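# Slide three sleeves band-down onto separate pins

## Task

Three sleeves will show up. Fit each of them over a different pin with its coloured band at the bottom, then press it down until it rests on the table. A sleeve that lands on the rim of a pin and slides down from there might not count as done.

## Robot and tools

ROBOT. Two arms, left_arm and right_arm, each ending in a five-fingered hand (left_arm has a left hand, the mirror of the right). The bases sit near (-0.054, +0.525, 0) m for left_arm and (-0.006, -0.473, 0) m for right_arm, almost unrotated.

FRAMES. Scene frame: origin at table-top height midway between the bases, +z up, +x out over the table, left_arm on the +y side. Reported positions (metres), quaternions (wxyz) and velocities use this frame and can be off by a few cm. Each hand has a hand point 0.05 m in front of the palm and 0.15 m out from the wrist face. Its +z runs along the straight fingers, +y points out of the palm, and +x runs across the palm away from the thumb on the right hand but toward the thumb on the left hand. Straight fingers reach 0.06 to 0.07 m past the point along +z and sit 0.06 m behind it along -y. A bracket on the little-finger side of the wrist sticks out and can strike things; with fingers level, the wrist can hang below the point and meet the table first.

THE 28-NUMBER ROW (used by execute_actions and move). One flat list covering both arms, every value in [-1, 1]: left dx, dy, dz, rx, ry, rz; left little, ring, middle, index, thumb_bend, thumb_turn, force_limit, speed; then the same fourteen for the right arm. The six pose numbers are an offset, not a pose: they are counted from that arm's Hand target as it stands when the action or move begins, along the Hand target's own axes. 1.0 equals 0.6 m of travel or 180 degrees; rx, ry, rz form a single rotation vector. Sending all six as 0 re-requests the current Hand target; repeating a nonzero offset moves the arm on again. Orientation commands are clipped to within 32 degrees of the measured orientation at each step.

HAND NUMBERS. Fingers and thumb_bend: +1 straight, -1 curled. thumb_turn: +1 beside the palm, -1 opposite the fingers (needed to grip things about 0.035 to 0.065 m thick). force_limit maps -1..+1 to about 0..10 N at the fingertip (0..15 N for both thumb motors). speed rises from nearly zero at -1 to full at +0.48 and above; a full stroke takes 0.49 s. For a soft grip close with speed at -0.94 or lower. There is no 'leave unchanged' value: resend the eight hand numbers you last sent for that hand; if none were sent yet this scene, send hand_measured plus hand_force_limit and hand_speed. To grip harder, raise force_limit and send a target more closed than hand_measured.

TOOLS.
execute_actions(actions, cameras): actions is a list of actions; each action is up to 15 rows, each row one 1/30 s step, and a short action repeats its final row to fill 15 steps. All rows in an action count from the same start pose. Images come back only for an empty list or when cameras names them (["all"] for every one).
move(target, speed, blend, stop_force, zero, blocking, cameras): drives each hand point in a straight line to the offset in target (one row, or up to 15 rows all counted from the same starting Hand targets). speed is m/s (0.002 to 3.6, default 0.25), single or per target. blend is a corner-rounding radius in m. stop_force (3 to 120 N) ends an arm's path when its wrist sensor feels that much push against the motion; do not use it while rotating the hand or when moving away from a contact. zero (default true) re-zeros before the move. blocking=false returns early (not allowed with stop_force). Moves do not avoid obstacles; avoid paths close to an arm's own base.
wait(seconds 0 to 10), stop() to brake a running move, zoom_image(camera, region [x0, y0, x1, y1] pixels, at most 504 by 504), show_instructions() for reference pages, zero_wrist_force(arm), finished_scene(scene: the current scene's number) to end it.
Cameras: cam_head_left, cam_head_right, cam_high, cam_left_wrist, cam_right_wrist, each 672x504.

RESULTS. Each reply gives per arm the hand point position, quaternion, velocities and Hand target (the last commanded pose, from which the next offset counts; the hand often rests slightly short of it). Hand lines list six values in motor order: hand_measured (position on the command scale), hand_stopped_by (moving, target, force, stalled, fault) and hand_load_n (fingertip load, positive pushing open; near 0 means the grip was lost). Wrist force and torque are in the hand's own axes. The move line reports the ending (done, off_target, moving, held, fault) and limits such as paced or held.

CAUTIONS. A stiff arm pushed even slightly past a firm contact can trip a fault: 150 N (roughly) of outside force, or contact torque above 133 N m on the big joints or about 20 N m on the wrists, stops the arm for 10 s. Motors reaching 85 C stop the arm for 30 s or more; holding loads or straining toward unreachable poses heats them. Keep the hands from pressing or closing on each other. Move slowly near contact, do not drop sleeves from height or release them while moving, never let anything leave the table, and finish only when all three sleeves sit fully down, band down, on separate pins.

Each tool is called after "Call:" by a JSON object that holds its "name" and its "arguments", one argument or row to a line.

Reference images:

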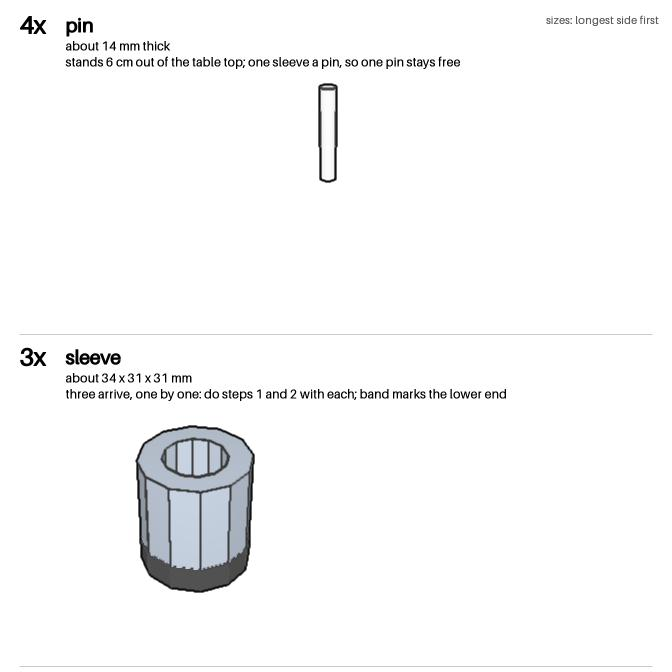

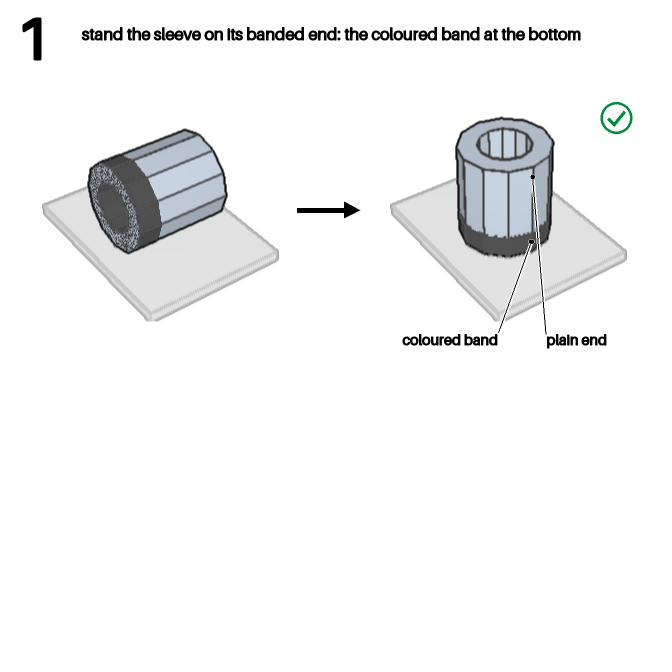

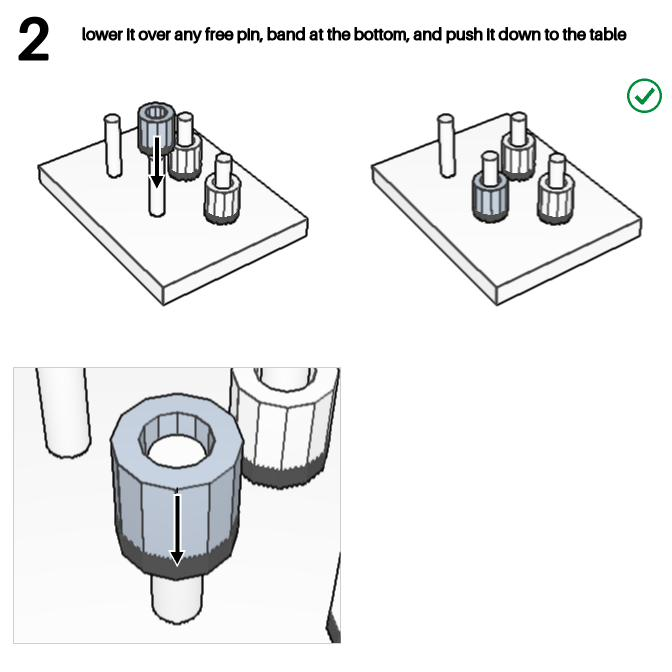

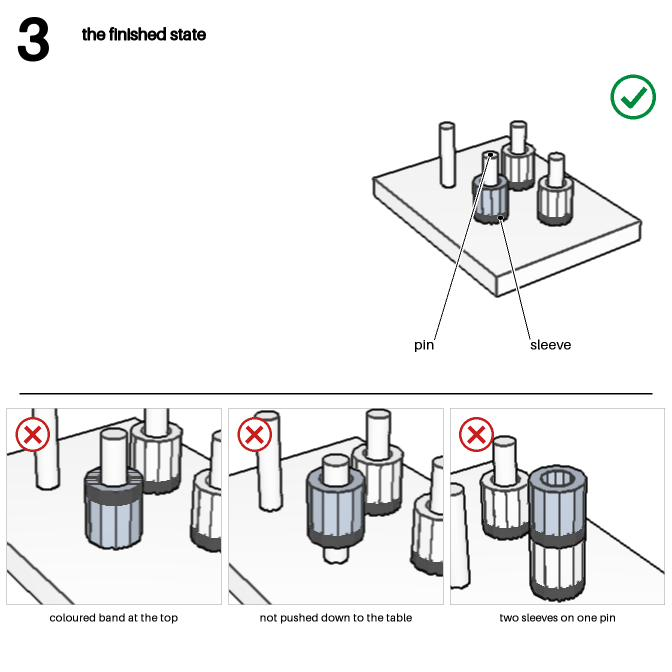

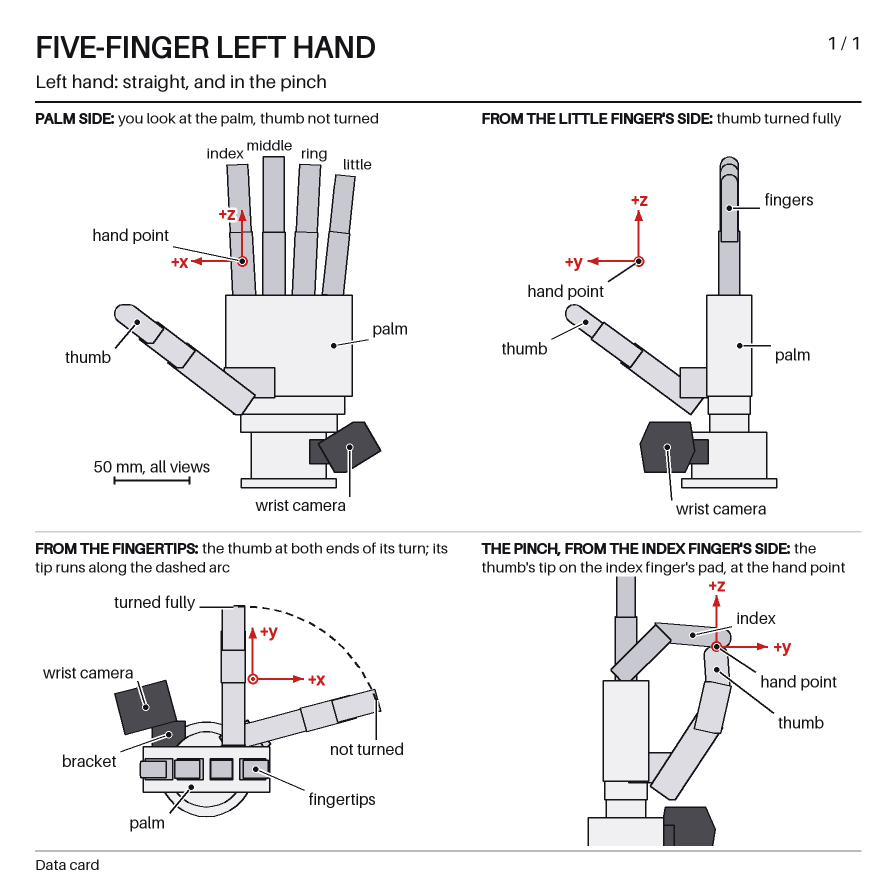

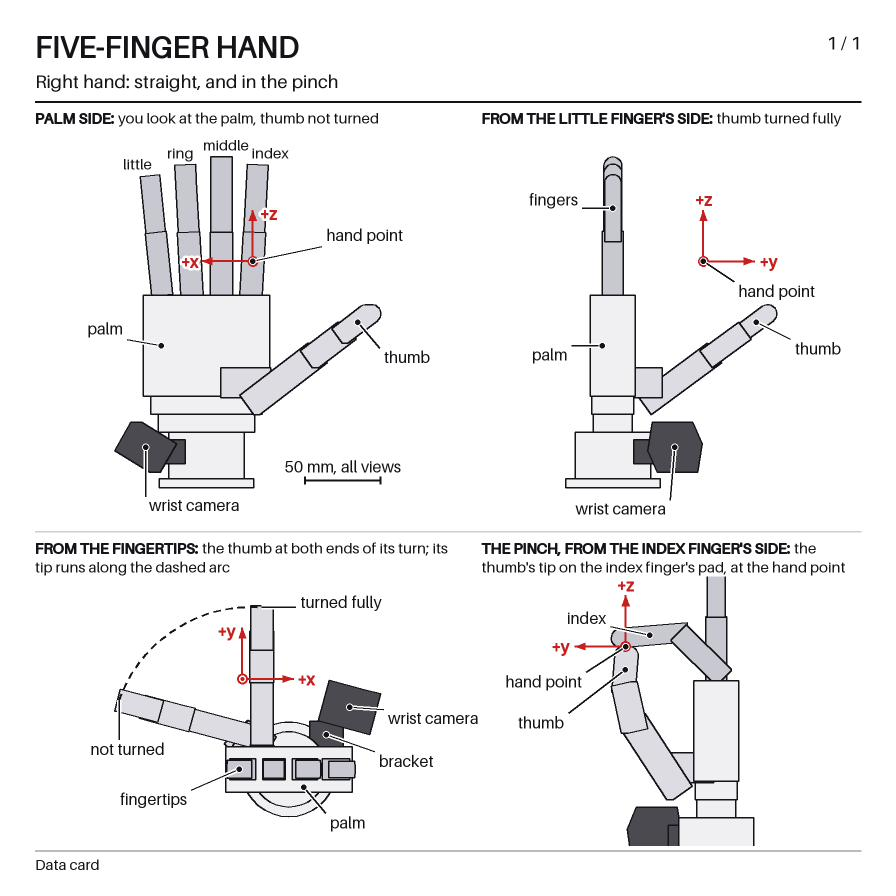

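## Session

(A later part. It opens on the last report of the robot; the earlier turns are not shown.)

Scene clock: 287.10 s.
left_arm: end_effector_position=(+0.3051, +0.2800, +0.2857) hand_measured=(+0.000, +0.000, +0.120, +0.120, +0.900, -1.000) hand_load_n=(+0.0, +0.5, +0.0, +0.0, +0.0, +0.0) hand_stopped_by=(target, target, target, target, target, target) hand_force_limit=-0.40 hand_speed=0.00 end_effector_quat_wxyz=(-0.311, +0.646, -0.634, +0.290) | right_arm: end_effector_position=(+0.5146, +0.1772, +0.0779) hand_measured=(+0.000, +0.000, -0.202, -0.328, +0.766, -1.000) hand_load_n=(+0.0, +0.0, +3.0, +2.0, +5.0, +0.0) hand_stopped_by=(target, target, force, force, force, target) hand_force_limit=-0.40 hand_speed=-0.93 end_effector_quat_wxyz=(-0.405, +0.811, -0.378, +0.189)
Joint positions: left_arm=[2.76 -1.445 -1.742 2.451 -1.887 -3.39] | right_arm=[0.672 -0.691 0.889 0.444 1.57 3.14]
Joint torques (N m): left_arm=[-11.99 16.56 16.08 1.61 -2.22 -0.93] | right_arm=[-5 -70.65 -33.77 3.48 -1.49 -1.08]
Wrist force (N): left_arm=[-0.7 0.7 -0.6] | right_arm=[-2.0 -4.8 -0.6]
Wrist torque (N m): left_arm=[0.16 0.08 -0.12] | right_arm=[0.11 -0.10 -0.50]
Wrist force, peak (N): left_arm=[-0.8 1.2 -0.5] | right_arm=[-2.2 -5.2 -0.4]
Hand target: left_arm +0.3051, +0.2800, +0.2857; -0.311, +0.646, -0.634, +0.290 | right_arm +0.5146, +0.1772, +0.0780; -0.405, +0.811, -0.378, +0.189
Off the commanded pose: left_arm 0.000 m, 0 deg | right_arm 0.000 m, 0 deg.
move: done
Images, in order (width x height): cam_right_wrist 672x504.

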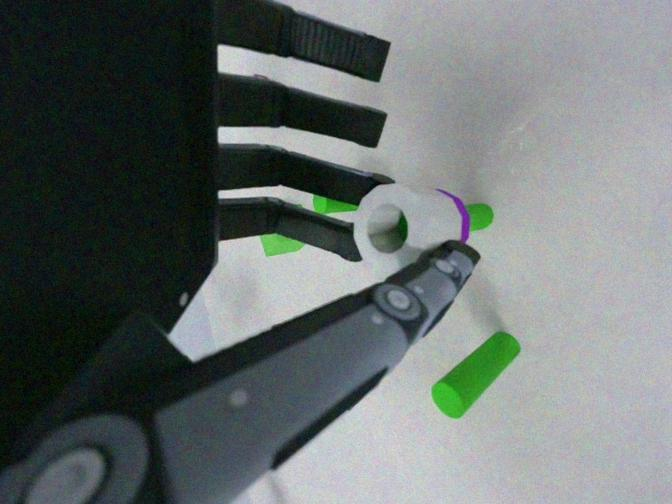

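Call:
{"name": "move", "arguments": {
  "target": [
    [0,0,0,0,0,0,0.0,0.0,0.12,0.12,0.9,-1,-0.4,0.0,-0.0004,-0.0008,0.0011,0,0,0,0.0,0.0,-0.35,-0.35,0.4,-1,-0.4,-0.93],
    [0,0,0,0,0,0,0.0,0.0,0.12,0.12,0.9,-1,-0.4,0.0,-0.0004,0.0645,0.0502,0,0,0,0.0,0.0,-0.35,-0.35,0.4,-1,-0.4,-0.93]
  ],
  "speed": [0.02,0.02],
  "stop_force": 4,
  "cameras": ["cam_right_wrist"]
}}

Scene clock: 293.40 s.
left_arm: end_effector_position=(+0.3051, +0.2800, +0.2857) hand_measured=(+0.000, +0.000, +0.120, +0.120, +0.900, -1.000) hand_load_n=(+0.0, +0.0, +0.5, +0.0, +0.5, +0.0) hand_stopped_by=(target, target, target, target, target, target) hand_force_limit=-0.40 hand_speed=0.00 end_effector_quat_wxyz=(-0.311, +0.646, -0.634, +0.290) | right_arm: end_effector_position=(+0.5152, +0.1780, +0.0329) hand_measured=(+0.000, +0.000, -0.202, -0.328, +0.766, -1.000) hand_load_n=(+0.0, +0.0, +3.5, +3.5, +5.5, -0.5) hand_stopped_by=(target, target, force, force, force, target) hand_force_limit=-0.40 hand_speed=-0.93 end_effector_quat_wxyz=(-0.405, +0.811, -0.378, +0.189)
Joint positions: left_arm=[2.76 -1.445 -1.742 2.451 -1.887 -3.39] | right_arm=[0.672 -0.656 0.942 0.357 1.571 3.141]
Joint torques (N m): left_arm=[-10.87 16.54 16.74 1.56 -2.25 -0.9] | right_arm=[-0.21 -81.57 -34.22 0.26 -0.55 -0.4]
Wrist force (N): left_arm=[-0.6 0.7 -0.6] | right_arm=[-2.5 -3.9 0.2]
Wrist torque (N m): left_arm=[0.16 0.07 -0.12] | right_arm=[0.10 -0.08 -0.48]
Wrist force, peak (N): left_arm=[-1.0 1.0 -0.7] | right_arm=[-5.8 -8.1 -0.7]
Hand target: left_arm +0.3051, +0.2800, +0.2857; -0.311, +0.646, -0.634, +0.290 | right_arm +0.5152, +0.1780, +0.0329; -0.405, +0.811, -0.378, +0.189 (not the last commanded pose)
Off the commanded pose: left_arm 0.000 m, 0 deg | right_arm 0.004 m, 0 deg.
move: contact (right_arm); path passed 1 of 2 targets
Images, in order (width x height): cam_right_wrist 672x504.

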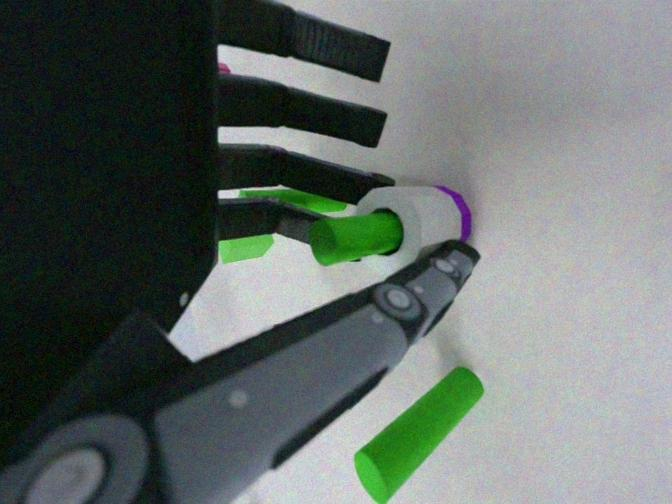

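Call:
{"name": "move", "arguments": {
  "target": [
    [0,0,0,0,0,0,0.0,0.0,0.12,0.12,0.9,-1,-0.4,0.0,0,0,0,0,0,0,0.0,0.0,-0.04,-0.14,0.92,-1,-0.4,-0.8],
    [0,0,0,0,0,0,0.0,0.0,0.12,0.12,0.9,-1,-0.4,0.0,0,-0.08,-0.06,0,0,0,0.0,0.0,-0.04,-0.14,0.92,-1,-0.4,-0.8],
    [0,0,0,0,0,0,0.0,0.0,0.12,0.12,0.9,-1,-0.4,0.0,0,-0.1333,-0.1,0,0,0,0.0,0.0,-0.04,-0.14,0.92,-1,-0.4,-0.8],
    [0,0,0,0,0,0,0.0,0.0,0.12,0.12,0.9,-1,-0.4,0.0,0.1723,0.0530,-0.3128,0,-0.1244,-0.0933,0.0,0.0,-0.04,-0.14,0.92,-1,-0.4,-0.8],
    [0,0,0,0,0,0,0.0,0.0,0.12,0.12,0.9,-1,-0.4,0.0,0.1723,0.0530,-0.3128,0,-0.1244,-0.0933,0.0,0.0,0.12,0.12,0.9,-1,-0.4,0.0]
  ],
  "speed": [0.05,0.05,0.15,0.3,0.3],
  "blend": [0,0.005,0.02,0,0],
  "cameras": ["cam_right_wrist","cam_high","cam_head_left","cam_head_right"]
}}

Call:
{"name": "zoom_image", "arguments": {
  "camera": "cam_high",
  "region": [310, 200, 430, 290]
}}

Scene clock: 304.23 s.
left_arm: end_effector_position=(+0.3051, +0.2800, +0.2857) hand_measured=(+0.000, +0.000, +0.120, +0.120, +0.900, -1.000) hand_load_n=(+0.0, +0.0, +0.0, +0.0, +0.0, +0.0) hand_stopped_by=(target, target, target, target, target, target) hand_force_limit=-0.40 hand_speed=0.00 end_effector_quat_wxyz=(-0.311, +0.646, -0.634, +0.290) | right_arm: end_effector_position=(+0.4519, -0.0100, +0.1200) hand_measured=(+0.000, +0.000, +0.120, +0.120, +0.900, -1.000) hand_load_n=(+0.0, +0.0, +0.0, +0.0, +0.0, +0.0) hand_stopped_by=(target, target, target, target, target, target) hand_force_limit=-0.40 hand_speed=0.00 end_effector_quat_wxyz=(-0.439, +0.878, -0.171, +0.086)
Joint positions: left_arm=[2.76 -1.445 -1.742 2.451 -1.887 -3.39] | right_arm=[0.329 -1.048 1.429 0.458 0.938 2.558]
Joint torques (N m): left_arm=[-11.24 17.24 16.66 1.55 -2.29 -1] | right_arm=[-6.35 -37.01 -10.87 1.63 -3.39 -0.59]
Wrist force (N): left_arm=[-0.7 0.9 -0.6] | right_arm=[-1.6 -3.8 -1.7]
Wrist torque (N m): left_arm=[0.18 0.08 -0.13] | right_arm=[0.10 -0.09 -0.34]
Wrist force, peak (N): left_arm=[-0.8 1.3 -0.6] | right_arm=[-2.6 -5.5 -1.2]
Hand target: left_arm +0.3051, +0.2800, +0.2857; -0.311, +0.646, -0.634, +0.290 | right_arm +0.4519, -0.0100, +0.1200; -0.439, +0.878, -0.171, +0.086
Off the commanded pose: left_arm 0.000 m, 0 deg | right_arm 0.000 m, 0 deg.
move: done
Images, in order (width x height): cam_head_left 672x504, cam_head_right 672x504, cam_high 672x504, cam_right_wrist 672x504.

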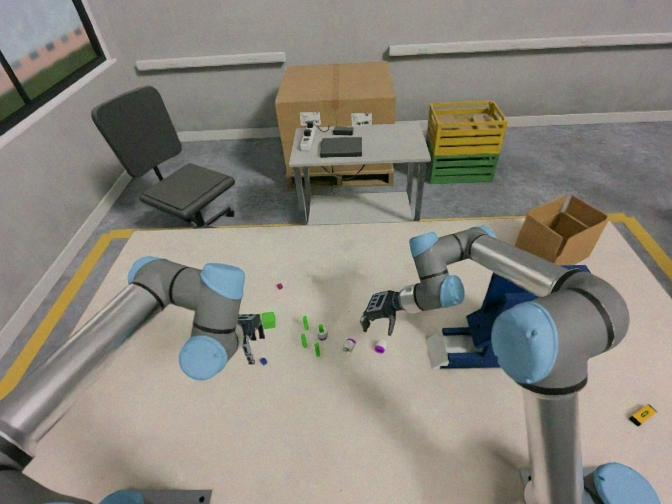

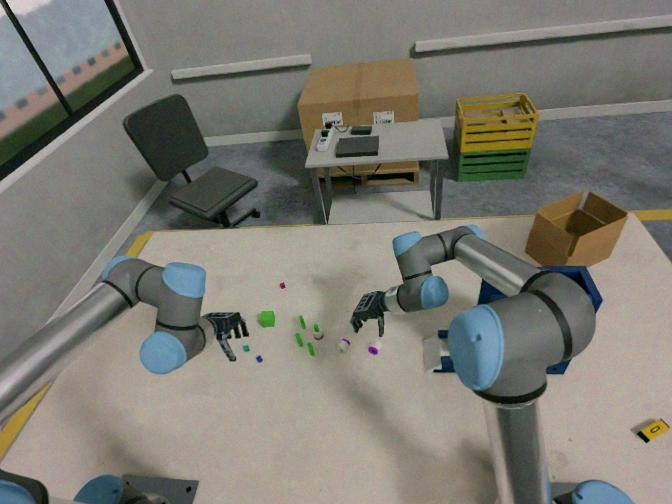

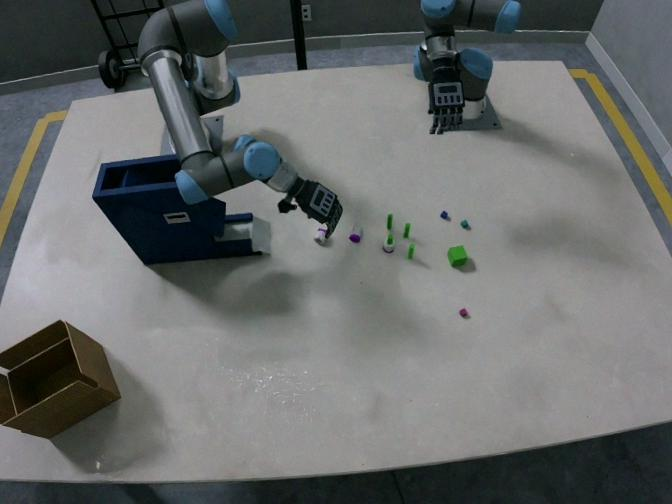

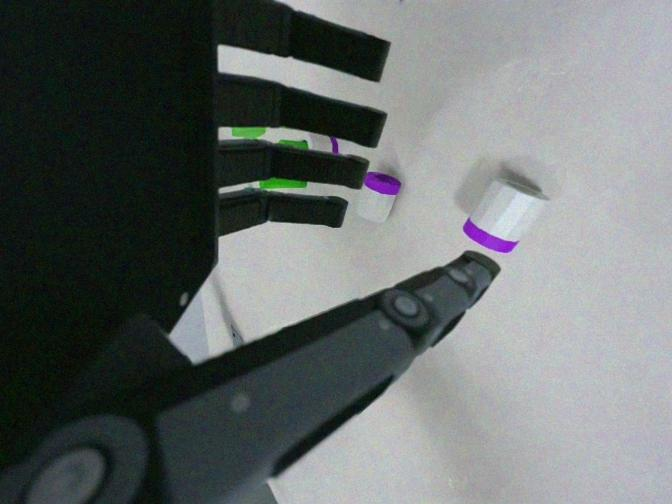

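Scaled by 4.200 from the camera's 672x504 image, which has a finer 960x720 frame.

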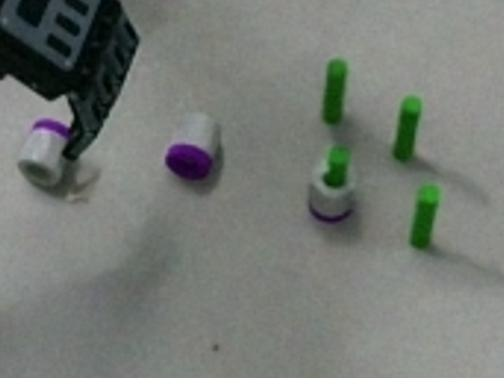

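Call:
{"name": "move", "arguments": {
  "target": [0,0,0,0,0,0,0.0,0.0,0.12,0.12,0.9,-1,-0.4,0.0,-0.0532,-0.0510,0.1512,0,-0.0533,-0.04,0.0,0.0,0.12,0.12,0.9,-1,-0.4,0.0],
  "speed": 0.2,
  "cameras": ["cam_right_wrist"]
}}

Scene clock: 336.00 s.
left_arm: end_effector_position=(+0.3051, +0.2800, +0.2857) hand_measured=(+0.000, +0.000, +0.120, +0.120, +0.900, -1.000) hand_load_n=(+0.0, +0.0, +0.0, +0.0, +0.0, +0.0) hand_stopped_by=(target, target, target, target, target, target) hand_force_limit=-0.40 hand_speed=0.00 end_effector_quat_wxyz=(-0.311, +0.646, -0.634, +0.290) | right_arm: end_effector_position=(+0.4564, +0.0862, +0.0901) hand_measured=(+0.000, +0.000, +0.120, +0.120, +0.900, -1.000) hand_load_n=(-0.5, +0.0, +0.0, +0.0, +0.0, +0.0) hand_stopped_by=(target, target, target, target, target, target) hand_force_limit=-0.40 hand_speed=0.00 end_effector_quat_wxyz=(-0.445, +0.891, -0.078, +0.040)
Joint positions: left_arm=[2.76 -1.445 -1.742 2.451 -1.887 -3.39] | right_arm=[0.455 -0.802 1.103 0.586 0.884 2.478]
Joint torques (N m): left_arm=[-10.99 16.26 16.9 1.6 -2.21 -0.94] | right_arm=[4.6 -55.62 -30.69 -0.17 1.36 0.81]
Wrist force (N): left_arm=[-0.4 0.9 -0.6] | right_arm=[-2.0 -3.6 -1.8]
Wrist torque (N m): left_arm=[0.19 0.04 -0.11] | right_arm=[0.13 0.02 -0.32]
Wrist force, peak (N): left_arm=[-0.8 1.0 -0.7] | right_arm=[-2.2 -4.3 -0.2]
Hand target: left_arm +0.3051, +0.2800, +0.2857; -0.311, +0.646, -0.634, +0.290 | right_arm +0.4564, +0.0863, +0.0901; -0.445, +0.891, -0.078, +0.040
Off the commanded pose: left_arm 0.000 m, 0 deg | right_arm 0.000 m, 0 deg.
move: done
Images, in order (width x height): cam_right_wrist 672x504.

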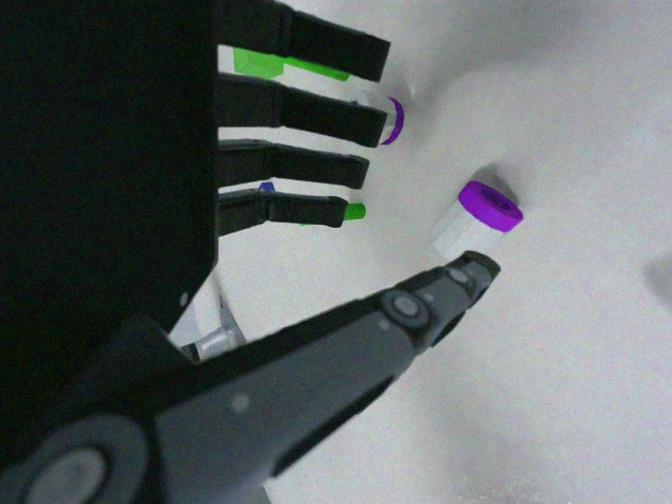

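Call:
{"name": "move", "arguments": {
  "target": [
    [0,0,0,0,0,0,0.0,0.0,0.12,0.12,0.9,-1,-0.4,0.0,0,0.0793,0.0595,0,-0.009,-0.0067,0.0,0.0,0.12,0.12,0.9,-1,-0.4,0.0],
    [0,0,0,0,0,0,0.0,0.0,0.12,0.12,0.9,-1,-0.4,0.0,0,0.0793,0.0595,0,-0.009,-0.0067,0.0,0.0,-0.36,-0.36,0.38,-1,-0.3,-0.93],
    [0,0,0,0,0,0,0.0,0.0,0.12,0.12,0.9,-1,-0.4,0.0,0,0.0393,0.0295,0,-0.009,-0.0067,0.0,0.0,-0.36,-0.36,0.38,-1,-0.3,-0.93]
  ],
  "speed": [0.08,0.05,0.06],
  "blend": [0,0,0],
  "cameras": ["cam_right_wrist"]
}}

Scene clock: 345.33 s.
left_arm: end_effector_position=(+0.3051, +0.2800, +0.2857) hand_measured=(+0.000, +0.000, +0.120, +0.120, +0.900, -1.000) hand_load_n=(+0.0, +0.0, +0.0, +0.0, +0.0, +0.0) hand_stopped_by=(target, target, target, target, target, target) hand_force_limit=-0.40 hand_speed=0.00 end_effector_quat_wxyz=(-0.311, +0.646, -0.634, +0.290) | right_arm: end_effector_position=(+0.4565, +0.0864, +0.0608) hand_measured=(+0.000, +0.000, -0.180, -0.246, +0.746, -1.000) hand_load_n=(+0.0, +0.0, +1.0, +4.0, +6.0, -1.5) hand_stopped_by=(target, target, force, force, force, target) hand_force_limit=-0.30 hand_speed=-0.93 end_effector_quat_wxyz=(-0.446, +0.892, -0.062, +0.032)
Joint positions: left_arm=[2.76 -1.445 -1.742 2.451 -1.887 -3.39] | right_arm=[0.451 -0.759 1.111 0.562 0.86 2.438]
Joint torques (N m): left_arm=[-10.64 16.52 16.78 1.57 -2.09 -0.84] | right_arm=[4.87 -49.77 -11.89 -0.88 1.03 -0.98]
Wrist force (N): left_arm=[-0.7 0.9 -0.5] | right_arm=[-1.9 -3.6 -1.3]
Wrist torque (N m): left_arm=[0.18 0.08 -0.12] | right_arm=[0.10 -0.01 -0.33]
Wrist force, peak (N): left_arm=[-0.7 1.0 -0.7] | right_arm=[-1.9 -4.6 -2.4]
Hand target: left_arm +0.3051, +0.2800, +0.2857; -0.311, +0.646, -0.634, +0.290 | right_arm +0.4564, +0.0863, +0.0606; -0.446, +0.892, -0.062, +0.032
Off the commanded pose: left_arm 0.000 m, 0 deg | right_arm 0.000 m, 0 deg.
move: done
Images, in order (width x height): cam_right_wrist 672x504.

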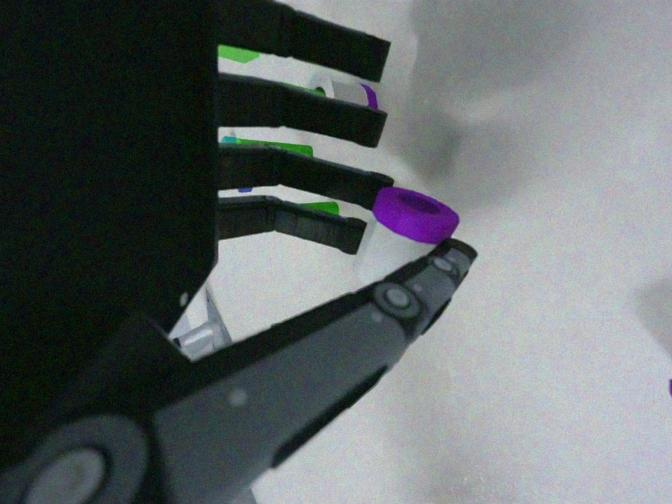

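Call:
{"name": "move", "arguments": {
  "target": [
    [0,0,0,0,0,0,0.0,0.0,0.12,0.12,0.9,-1,-0.4,0.0,-0.1419,-0.0015,-0.0814,0,0.3644,0.2733,0.0,0.0,-0.36,-0.36,0.38,-1,-0.3,-0.93],
    [0,0,0,0,0,0,0.0,0.0,0.12,0.12,0.9,-1,-0.4,0.0,-0.1419,0.0782,-0.0215,0,0.3644,0.2733,0.0,0.0,-0.36,-0.36,0.38,-1,-0.3,-0.93],
    [0,0,0,0,0,0,0.0,0.0,0.12,0.12,0.9,-1,-0.4,0.0,-0.1419,0.0782,-0.0215,0,0.3644,0.2733,0.0,0.0,0.12,0.12,0.9,-1,-0.4,-0.7],
    [0,0,0,0,0,0,0.0,0.0,0.12,0.12,0.9,-1,-0.4,0.0,-0.1419,-0.0560,-0.1222,0,0.3644,0.2733,0.0,0.0,0.12,0.12,0.9,-1,-0.4,-0.7]
  ],
  "speed": [0.35,0.06,0.06,0.12],
  "blend": [0.01,0,0,0],
  "cameras": ["cam_right_wrist","cam_high","cam_head_left"]
}}

Scene clock: 359.20 s.
left_arm: end_effector_position=(+0.3051, +0.2800, +0.2857) hand_measured=(+0.000, +0.000, +0.120, +0.120, +0.900, -1.000) hand_load_n=(+0.0, +0.0, +0.0, +0.0, +0.0, +0.0) hand_stopped_by=(target, target, target, target, target, target) hand_force_limit=-0.40 hand_speed=0.00 end_effector_quat_wxyz=(-0.311, +0.646, -0.634, +0.290) | right_arm: end_effector_position=(+0.3667, +0.0601, +0.1315) hand_measured=(+0.000, +0.000, +0.120, +0.120, +0.900, -1.000) hand_load_n=(-0.5, +0.0, +0.0, +0.0, +0.0, +0.0) hand_stopped_by=(target, target, target, target, target, target) hand_force_limit=-0.40 hand_speed=-0.70 end_effector_quat_wxyz=(-0.317, +0.632, -0.632, +0.316)
Joint positions: left_arm=[2.76 -1.445 -1.742 2.451 -1.887 -3.39] | right_arm=[0.904 -0.989 1.316 0.57 2.267 3.818]
Joint torques (N m): left_arm=[-10.03 17.05 16.28 1.54 -2.11 -0.95] | right_arm=[5.97 -39.69 -13.5 0.57 1.73 0.87]
Wrist force (N): left_arm=[-0.7 0.9 -0.6] | right_arm=[-1.7 -3.7 -1.7]
Wrist torque (N m): left_arm=[0.18 0.09 -0.13] | right_arm=[0.11 -0.05 -0.46]
Wrist force, peak (N): left_arm=[-0.8 1.0 -0.6] | right_arm=[-1.5 -4.7 -2.0]
Hand target: left_arm +0.3051, +0.2800, +0.2857; -0.311, +0.646, -0.634, +0.290 | right_arm +0.3667, +0.0601, +0.1314; -0.316, +0.632, -0.632, +0.317
Off the commanded pose: left_arm 0.000 m, 0 deg | right_arm 0.000 m, 0 deg.
move: done
Images, in order (width x height): cam_head_left 672x504, cam_high 672x504, cam_right_wrist 672x504.

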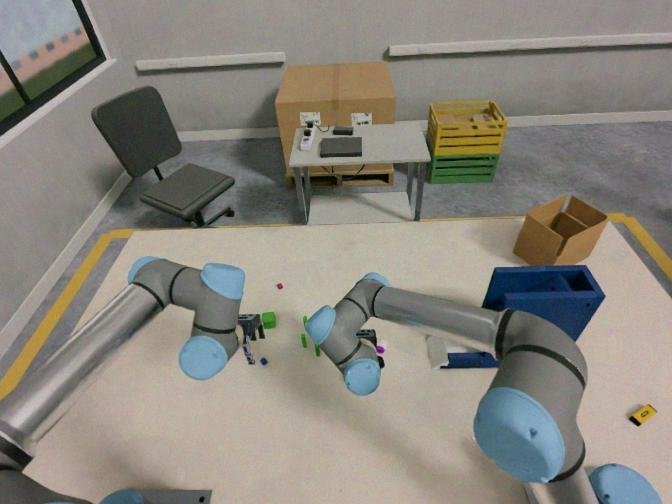

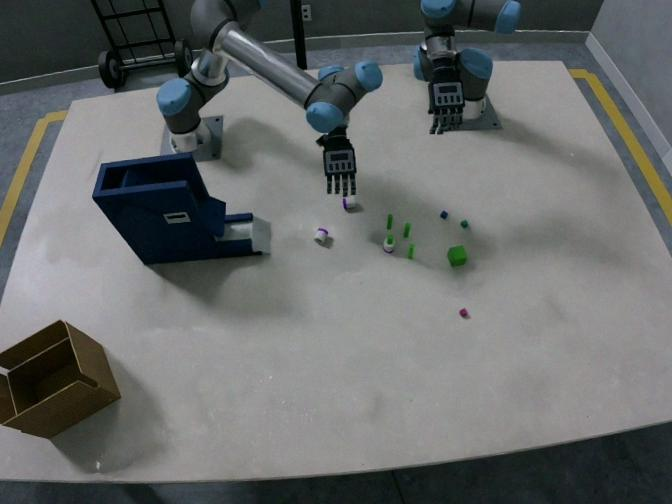

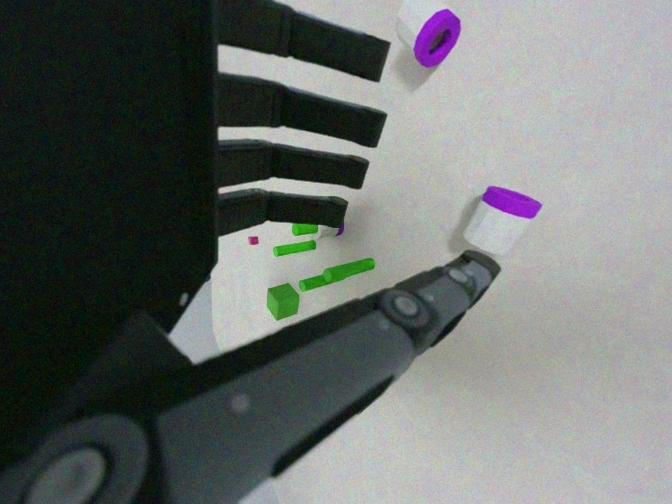

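Call:
{"name": "move", "arguments": {
  "target": [
    [0,0,0,0,0,0,0.0,0.0,0.12,0.12,0.9,-1,-0.4,0.0,0.3835,-0.2315,-0.0210,0,0.0578,0.0433,0.0,0.0,0.12,0.12,0.9,-1,-0.4,-0.7],
    [0.4158,0.1223,0.2202,0.0157,0.0108,0.0006,0.0,0.0,0.12,0.12,0.9,-1,-0.4,0.0,0.3835,-0.2315,-0.0210,0,0.0578,0.0433,0.0,0.0,0.12,0.12,0.9,-1,-0.4,-0.7]
  ],
  "speed": [0.3,0.3],
  "blend": [0.06,0],
  "cameras": ["cam_left_wrist","cam_high"]
}}

Scene clock: 374.03 s.
left_arm: end_effector_position=(+0.3667, +0.0351, +0.1398) hand_measured=(+0.000, +0.000, +0.120, +0.120, +0.900, -1.000) hand_load_n=(+0.0, +0.0, +0.0, +0.0, -0.5, +0.0) hand_stopped_by=(target, target, target, target, target, target) hand_force_limit=-0.40 hand_speed=0.00 end_effector_quat_wxyz=(-0.316, +0.632, -0.633, +0.316) | right_arm: end_effector_position=(+0.4398, -0.1700, +0.2501) hand_measured=(+0.000, +0.000, +0.120, +0.120, +0.900, -1.000) hand_load_n=(+0.0, +0.0, +0.0, +0.0, +0.0, +0.0) hand_stopped_by=(target, target, target, target, target, target) hand_force_limit=-0.40 hand_speed=-0.70 end_effector_quat_wxyz=(+0.279, -0.557, +0.700, -0.350)
Joint positions: left_arm=[2.327 -2.09 -1.378 2.643 -2.186 -3.699] | right_arm=[0.486 -1.385 1.543 0.633 2.14 3.641]
Joint torques (N m): left_arm=[5.96 47.46 32.83 1.34 0.71 -0.24] | right_arm=[-4.66 -22.04 -30.19 -1.17 3.74 1.27]
Wrist force (N): left_arm=[-0.2 1.3 -0.5] | right_arm=[-1.9 -3.8 -1.8]
Wrist torque (N m): left_arm=[0.28 -0.03 -0.10] | right_arm=[0.13 -0.05 -0.34]
Wrist force, peak (N): left_arm=[1.6 1.9 0.5] | right_arm=[-1.4 -4.5 -1.7]
Hand target: left_arm +0.3668, +0.0350, +0.1399; -0.316, +0.632, -0.633, +0.316 | right_arm +0.4398, -0.1700, +0.2501; +0.279, -0.557, +0.700, -0.350
Off the commanded pose: left_arm 0.000 m, 0 deg | right_arm 0.000 m, 0 deg.
move: done
Images, in order (width x height): cam_high 672x504, cam_left_wrist 672x504.

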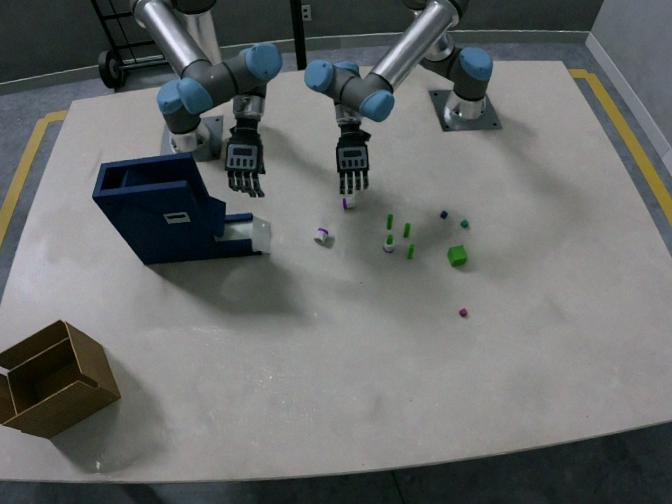

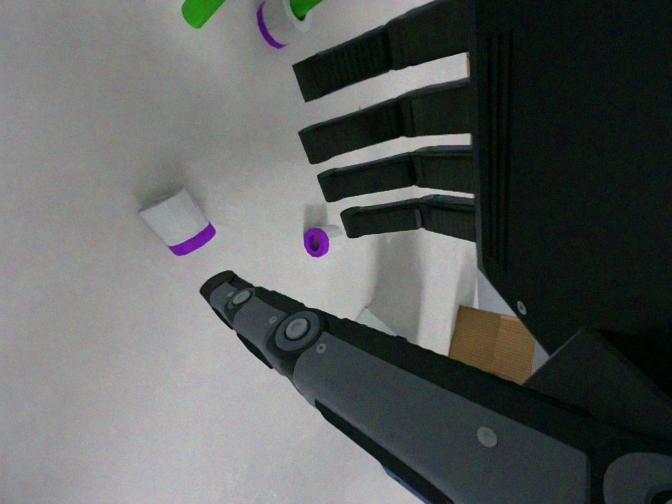

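Call:
{"name": "move", "arguments": {
  "target": [0,0.1,0.075,0,0.0133,0.01,0.0,0.0,0.12,0.12,0.9,-1,-0.4,0.0,0,0,0,0,0,0,0.0,0.0,0.12,0.12,0.9,-1,-0.4,-0.7],
  "speed": 0.15,
  "cameras": ["cam_left_wrist"]
}}

Scene clock: 377.47 s.
left_arm: end_effector_position=(+0.3668, +0.0351, +0.0649) hand_measured=(+0.000, +0.000, +0.120, +0.120, +0.900, -1.000) hand_load_n=(+0.5, +0.0, +0.0, +0.0, +0.0, +0.0) hand_stopped_by=(target, target, target, target, target, target) hand_force_limit=-0.40 hand_speed=0.00 end_effector_quat_wxyz=(-0.308, +0.616, -0.649, +0.324) | right_arm: end_effector_position=(+0.4398, -0.1700, +0.2501) hand_measured=(+0.000, +0.000, +0.120, +0.120, +0.900, -1.000) hand_load_n=(+0.0, +0.0, +0.0, +0.0, +0.0, +0.0) hand_stopped_by=(target, target, target, target, target, target) hand_force_limit=-0.40 hand_speed=-0.70 end_effector_quat_wxyz=(+0.279, -0.557, +0.700, -0.350)
Joint positions: left_arm=[2.341 -2.14 -1.5 2.847 -2.14 -3.641] | right_arm=[0.486 -1.385 1.543 0.633 2.14 3.641]
Joint torques (N m): left_arm=[-10.73 53.93 26.05 -1.46 -3.54 -0.3] | right_arm=[-4.98 -22.52 -32.84 -1.13 3.7 1.08]
Wrist force (N): left_arm=[-0.3 1.1 -0.4] | right_arm=[-2.0 -3.9 -1.5]
Wrist torque (N m): left_arm=[0.24 0.01 -0.14] | right_arm=[0.10 -0.03 -0.35]
Wrist force, peak (N): left_arm=[-0.6 2.4 0.5] | right_arm=[-1.9 -4.1 -1.6]
Hand target: left_arm +0.3668, +0.0350, +0.0649; -0.308, +0.615, -0.649, +0.324 | right_arm +0.4398, -0.1700, +0.2501; +0.279, -0.557, +0.700, -0.350
Off the commanded pose: left_arm 0.000 m, 0 deg | right_arm 0.000 m, 0 deg.
move: done
Images, in order (width x height): cam_left_wrist 672x504.

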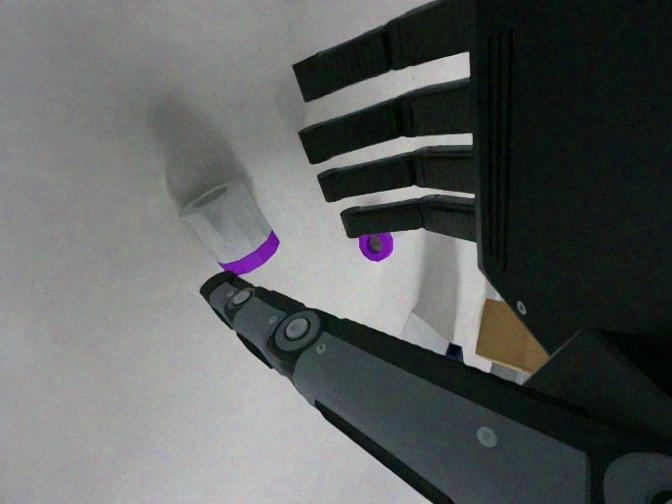

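Call:
{"name": "move", "arguments": {
  "target": [
    [0,0.0457,0.0343,0,0.0044,0.0033,0.0,0.0,0.12,0.12,0.9,-1,-0.4,0.0,0,0,0,0,0,0,0.0,0.0,0.12,0.12,0.9,-1,-0.4,-0.7],
    [0,0.0457,0.0343,0,0.0044,0.0033,0.0,0.0,-0.36,-0.36,0.38,-1,-0.3,-0.93,0,0,0,0,0,0,0.0,0.0,0.12,0.12,0.9,-1,-0.4,-0.7],
    [0,0.0057,0.0043,0,0.0044,0.0033,0.0,0.0,-0.36,-0.36,0.38,-1,-0.3,-0.93,0,0,0,0,0,0,0.0,0.0,0.12,0.12,0.9,-1,-0.4,-0.7]
  ],
  "speed": [0.06,0.05,0.06],
  "blend": [0,0,0],
  "cameras": ["cam_left_wrist"]
}}

Scene clock: 385.20 s.
left_arm: end_effector_position=(+0.3669, +0.0350, +0.0607) hand_measured=(+0.000, +0.000, -0.180, -0.266, +0.742, -1.000) hand_load_n=(+0.0, +0.0, +2.0, +2.5, +6.0, -1.5) hand_stopped_by=(target, target, force, force, force, target) hand_force_limit=-0.30 hand_speed=-0.93 end_effector_quat_wxyz=(-0.305, +0.610, -0.654, +0.327) | right_arm: end_effector_position=(+0.4398, -0.1700, +0.2501) hand_measured=(+0.000, +0.000, +0.120, +0.120, +0.900, -1.000) hand_load_n=(+0.0, +0.0, +0.0, +0.0, -0.5, +0.0) hand_stopped_by=(target, target, target, target, target, target) hand_force_limit=-0.40 hand_speed=-0.70 end_effector_quat_wxyz=(+0.279, -0.557, +0.700, -0.350)
Joint positions: left_arm=[2.346 -2.138 -1.513 2.869 -2.124 -3.622] | right_arm=[0.486 -1.385 1.543 0.633 2.14 3.641]
Joint torques (N m): left_arm=[-12.65 47.94 12.51 1.47 -3.4 -0.32] | right_arm=[-5.12 -22.21 -31.86 -0.85 3.65 1.01]
Wrist force (N): left_arm=[-0.6 1.3 -0.4] | right_arm=[-2.0 -4.0 -1.6]
Wrist torque (N m): left_arm=[0.26 0.05 -0.16] | right_arm=[0.08 -0.04 -0.35]
Wrist force, peak (N): left_arm=[-0.7 1.7 0.1] | right_arm=[-1.9 -4.2 -1.9]
Hand target: left_arm +0.3668, +0.0350, +0.0606; -0.305, +0.610, -0.654, +0.327 | right_arm +0.4398, -0.1700, +0.2501; +0.279, -0.557, +0.700, -0.350
Off the commanded pose: left_arm 0.000 m, 0 deg | right_arm 0.000 m, 0 deg.
move: done
Images, in order (width x height): cam_left_wrist 672x504.

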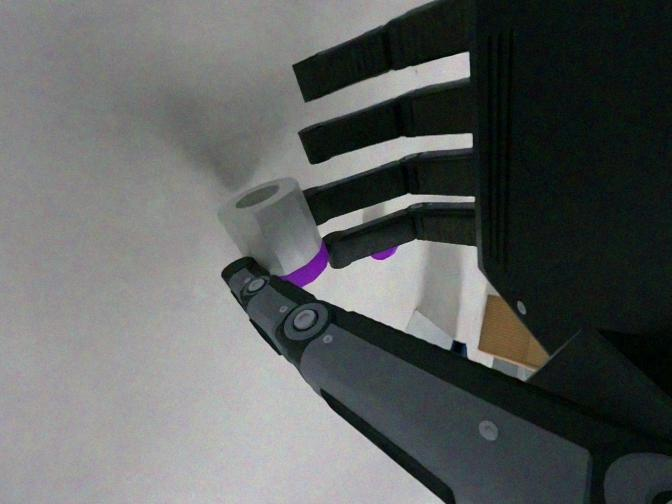

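Call:
{"name": "move", "arguments": {
  "target": [
    [-0.2089,-0.0092,-0.1249,0.3822,0.0737,0.5386,0.0,0.0,-0.36,-0.36,0.38,-1,-0.3,-0.93,-0.1309,-0.0289,0.0385,0,0,0,0.0,0.0,0.0,0.0,1.0,1.0,-0.4,0.0],
    [-0.2089,0.0908,-0.0499,0.3822,0.0737,0.5386,0.0,0.0,-0.36,-0.36,0.38,-1,-0.3,-0.93,-0.2674,0.1635,0.1434,0,0,0,0.0,0.0,0.0,0.0,1.0,1.0,-0.4,0.0]
  ],
  "speed": [0.4,0.1],
  "blend": [0.01,0],
  "cameras": ["cam_left_wrist","cam_right_wrist","cam_high","cam_head_left"]
}}

Scene clock: 400.83 s.
left_arm: end_effector_position=(+0.3191, +0.1640, +0.0351) hand_measured=(+0.000, +0.000, -0.180, -0.266, +0.742, -1.000) hand_load_n=(+0.0, -0.5, +2.5, +2.5, +6.0, -1.0) hand_stopped_by=(target, target, force, force, force, target) hand_force_limit=-0.30 hand_speed=-0.93 end_effector_quat_wxyz=(+0.623, +0.335, +0.623, -0.334) | right_arm: end_effector_position=(+0.4858, -0.0159, +0.1201) hand_measured=(+0.000, +0.000, +0.000, +0.000, +1.000, +1.000) hand_load_n=(+0.0, +0.0, +0.0, +0.0, -0.5, +0.0) hand_stopped_by=(target, target, target, target, target, target) hand_force_limit=-0.40 hand_speed=0.00 end_effector_quat_wxyz=(+0.279, -0.557, +0.700, -0.350)
Joint positions: left_arm=[2.877 -1.974 -2.587 4.561 -0.84 -1.57] | right_arm=[0.696 -0.923 1.24 0.593 2.279 3.838]
Joint torques (N m): left_arm=[9.29 24.91 -5.16 -1.11 0.86 -0.74] | right_arm=[-5.14 -64.97 -11.78 4.64 -0.83 -1.14]
Wrist force (N): left_arm=[-0.4 0.7 -1.2] | right_arm=[-1.5 -3.8 -1.2]
Wrist torque (N m): left_arm=[0.17 0.02 -0.21] | right_arm=[0.07 -0.07 -0.45]
Wrist force, peak (N): left_arm=[-1.3 2.6 -1.6] | right_arm=[-1.9 -4.5 -1.8]
Hand target: left_arm +0.3191, +0.1640, +0.0351; +0.623, +0.335, +0.623, -0.334 | right_arm +0.4858, -0.0160, +0.1200; +0.279, -0.557, +0.700, -0.350
Off the commanded pose: left_arm 0.000 m, 0 deg | right_arm 0.000 m, 0 deg.
move: done
Images, in order (width x height): cam_head_left 672x504, cam_high 672x504, cam_left_wrist 672x504, cam_right_wrist 672x504.

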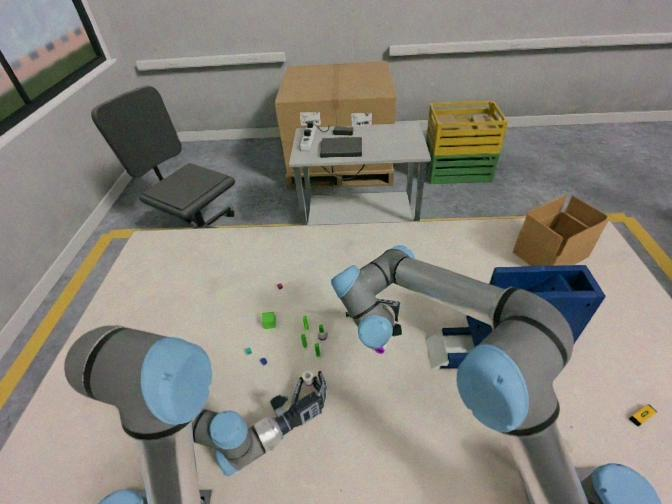

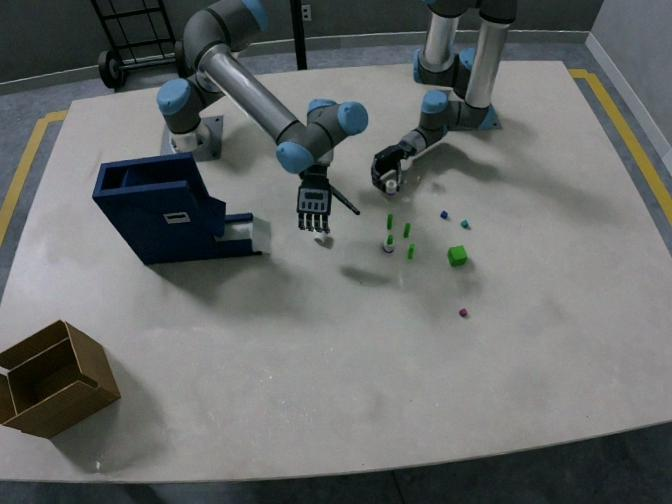

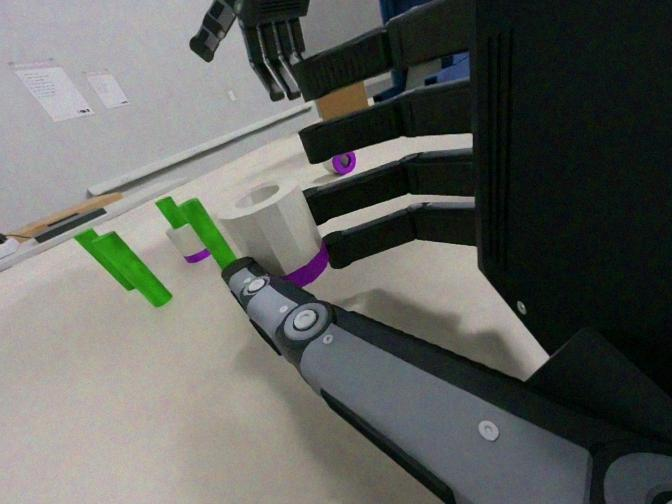

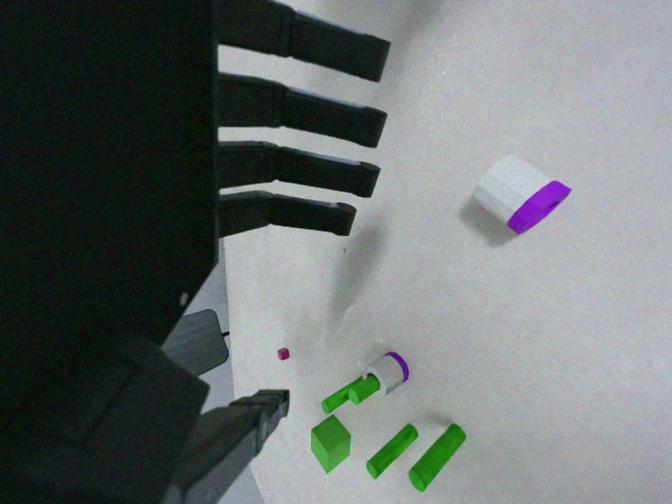

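Call:
{"name": "move", "arguments": {
  "target": [0.055,0,0,0,0,0,0.0,0.0,-0.36,-0.36,0.38,-1,-0.3,-0.93,0.0283,0.0389,0.0731,0,0,0,0.0,0.0,0.0,0.0,1.0,1.0,-0.4,0.0],
  "speed": 0.03,
  "stop_force": 3.5,
  "cameras": ["cam_left_wrist","cam_right_wrist"]
}}

Scene clock: 423.70 s.
left_arm: end_effector_position=(+0.3190, +0.1640, +0.0136) hand_measured=(+0.000, +0.000, -0.180, -0.266, +0.742, -1.000) hand_load_n=(+0.0, +0.0, +2.5, +3.0, +6.5, -1.0) hand_stopped_by=(target, target, force, force, force, target) hand_force_limit=-0.30 hand_speed=-0.93 end_effector_quat_wxyz=(+0.623, +0.335, +0.623, -0.334) | right_arm: end_effector_position=(+0.5025, -0.0373, +0.0751) hand_measured=(+0.000, +0.000, +0.000, +0.000, +1.000, +1.000) hand_load_n=(+0.0, +0.0, +0.0, +0.0, +0.0, +0.0) hand_stopped_by=(target, target, target, target, target, target) hand_force_limit=-0.40 hand_speed=0.00 end_effector_quat_wxyz=(+0.279, -0.557, +0.700, -0.350)
Joint positions: left_arm=[2.877 -2.069 -2.585 4.654 -0.84 -1.57] | right_arm=[0.647 -0.908 1.329 0.456 2.248 3.788]
Joint torques (N m): left_arm=[-0.04 22.68 -8.89 4.65 0.97 -0.8] | right_arm=[6.4 -69.16 -32.04 4.42 3.02 1.27]
Wrist force (N): left_arm=[-1.1 1.2 -1.0] | right_arm=[-1.5 -3.6 -1.5]
Wrist torque (N m): left_arm=[0.22 0.02 -0.23] | right_arm=[0.12 -0.06 -0.29]
Wrist force, peak (N): left_arm=[-14.0 -1.5 -5.2] | right_arm=[-1.8 -3.9 -1.4]
Hand target: left_arm +0.3190, +0.1640, +0.0136; +0.623, +0.335, +0.623, -0.334 (not the last commanded pose) | right_arm +0.5025, -0.0373, +0.0751; +0.279, -0.557, +0.700, -0.350
Off the commanded pose: left_arm 0.012 m, 0 deg | right_arm 0.000 m, 0 deg.
move: contact (left_arm)
Images, in order (width x height): cam_left_wrist 672x504, cam_right_wrist 672x504.

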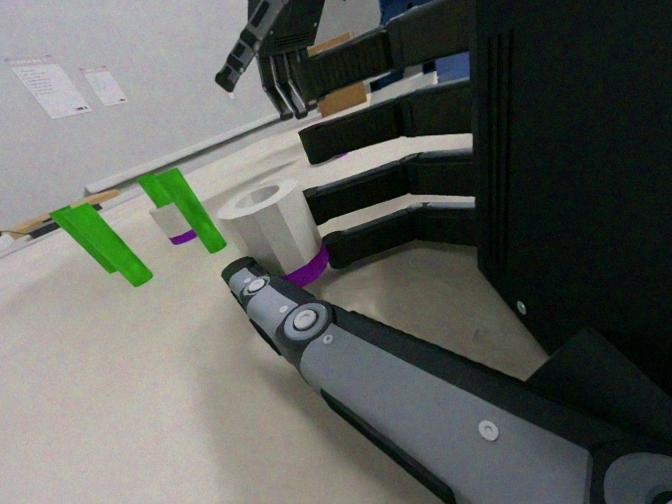

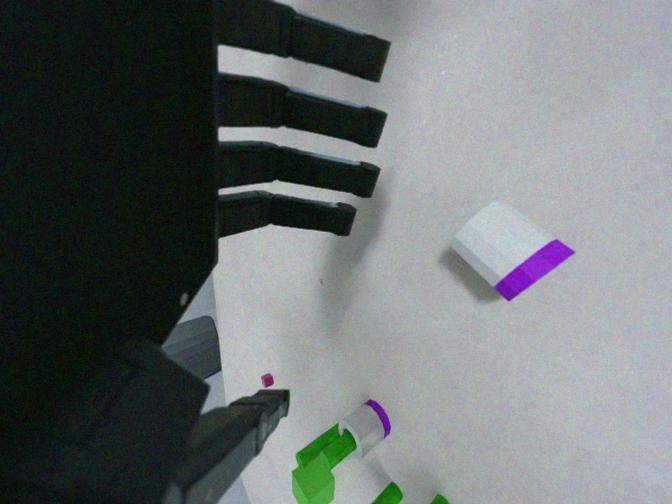

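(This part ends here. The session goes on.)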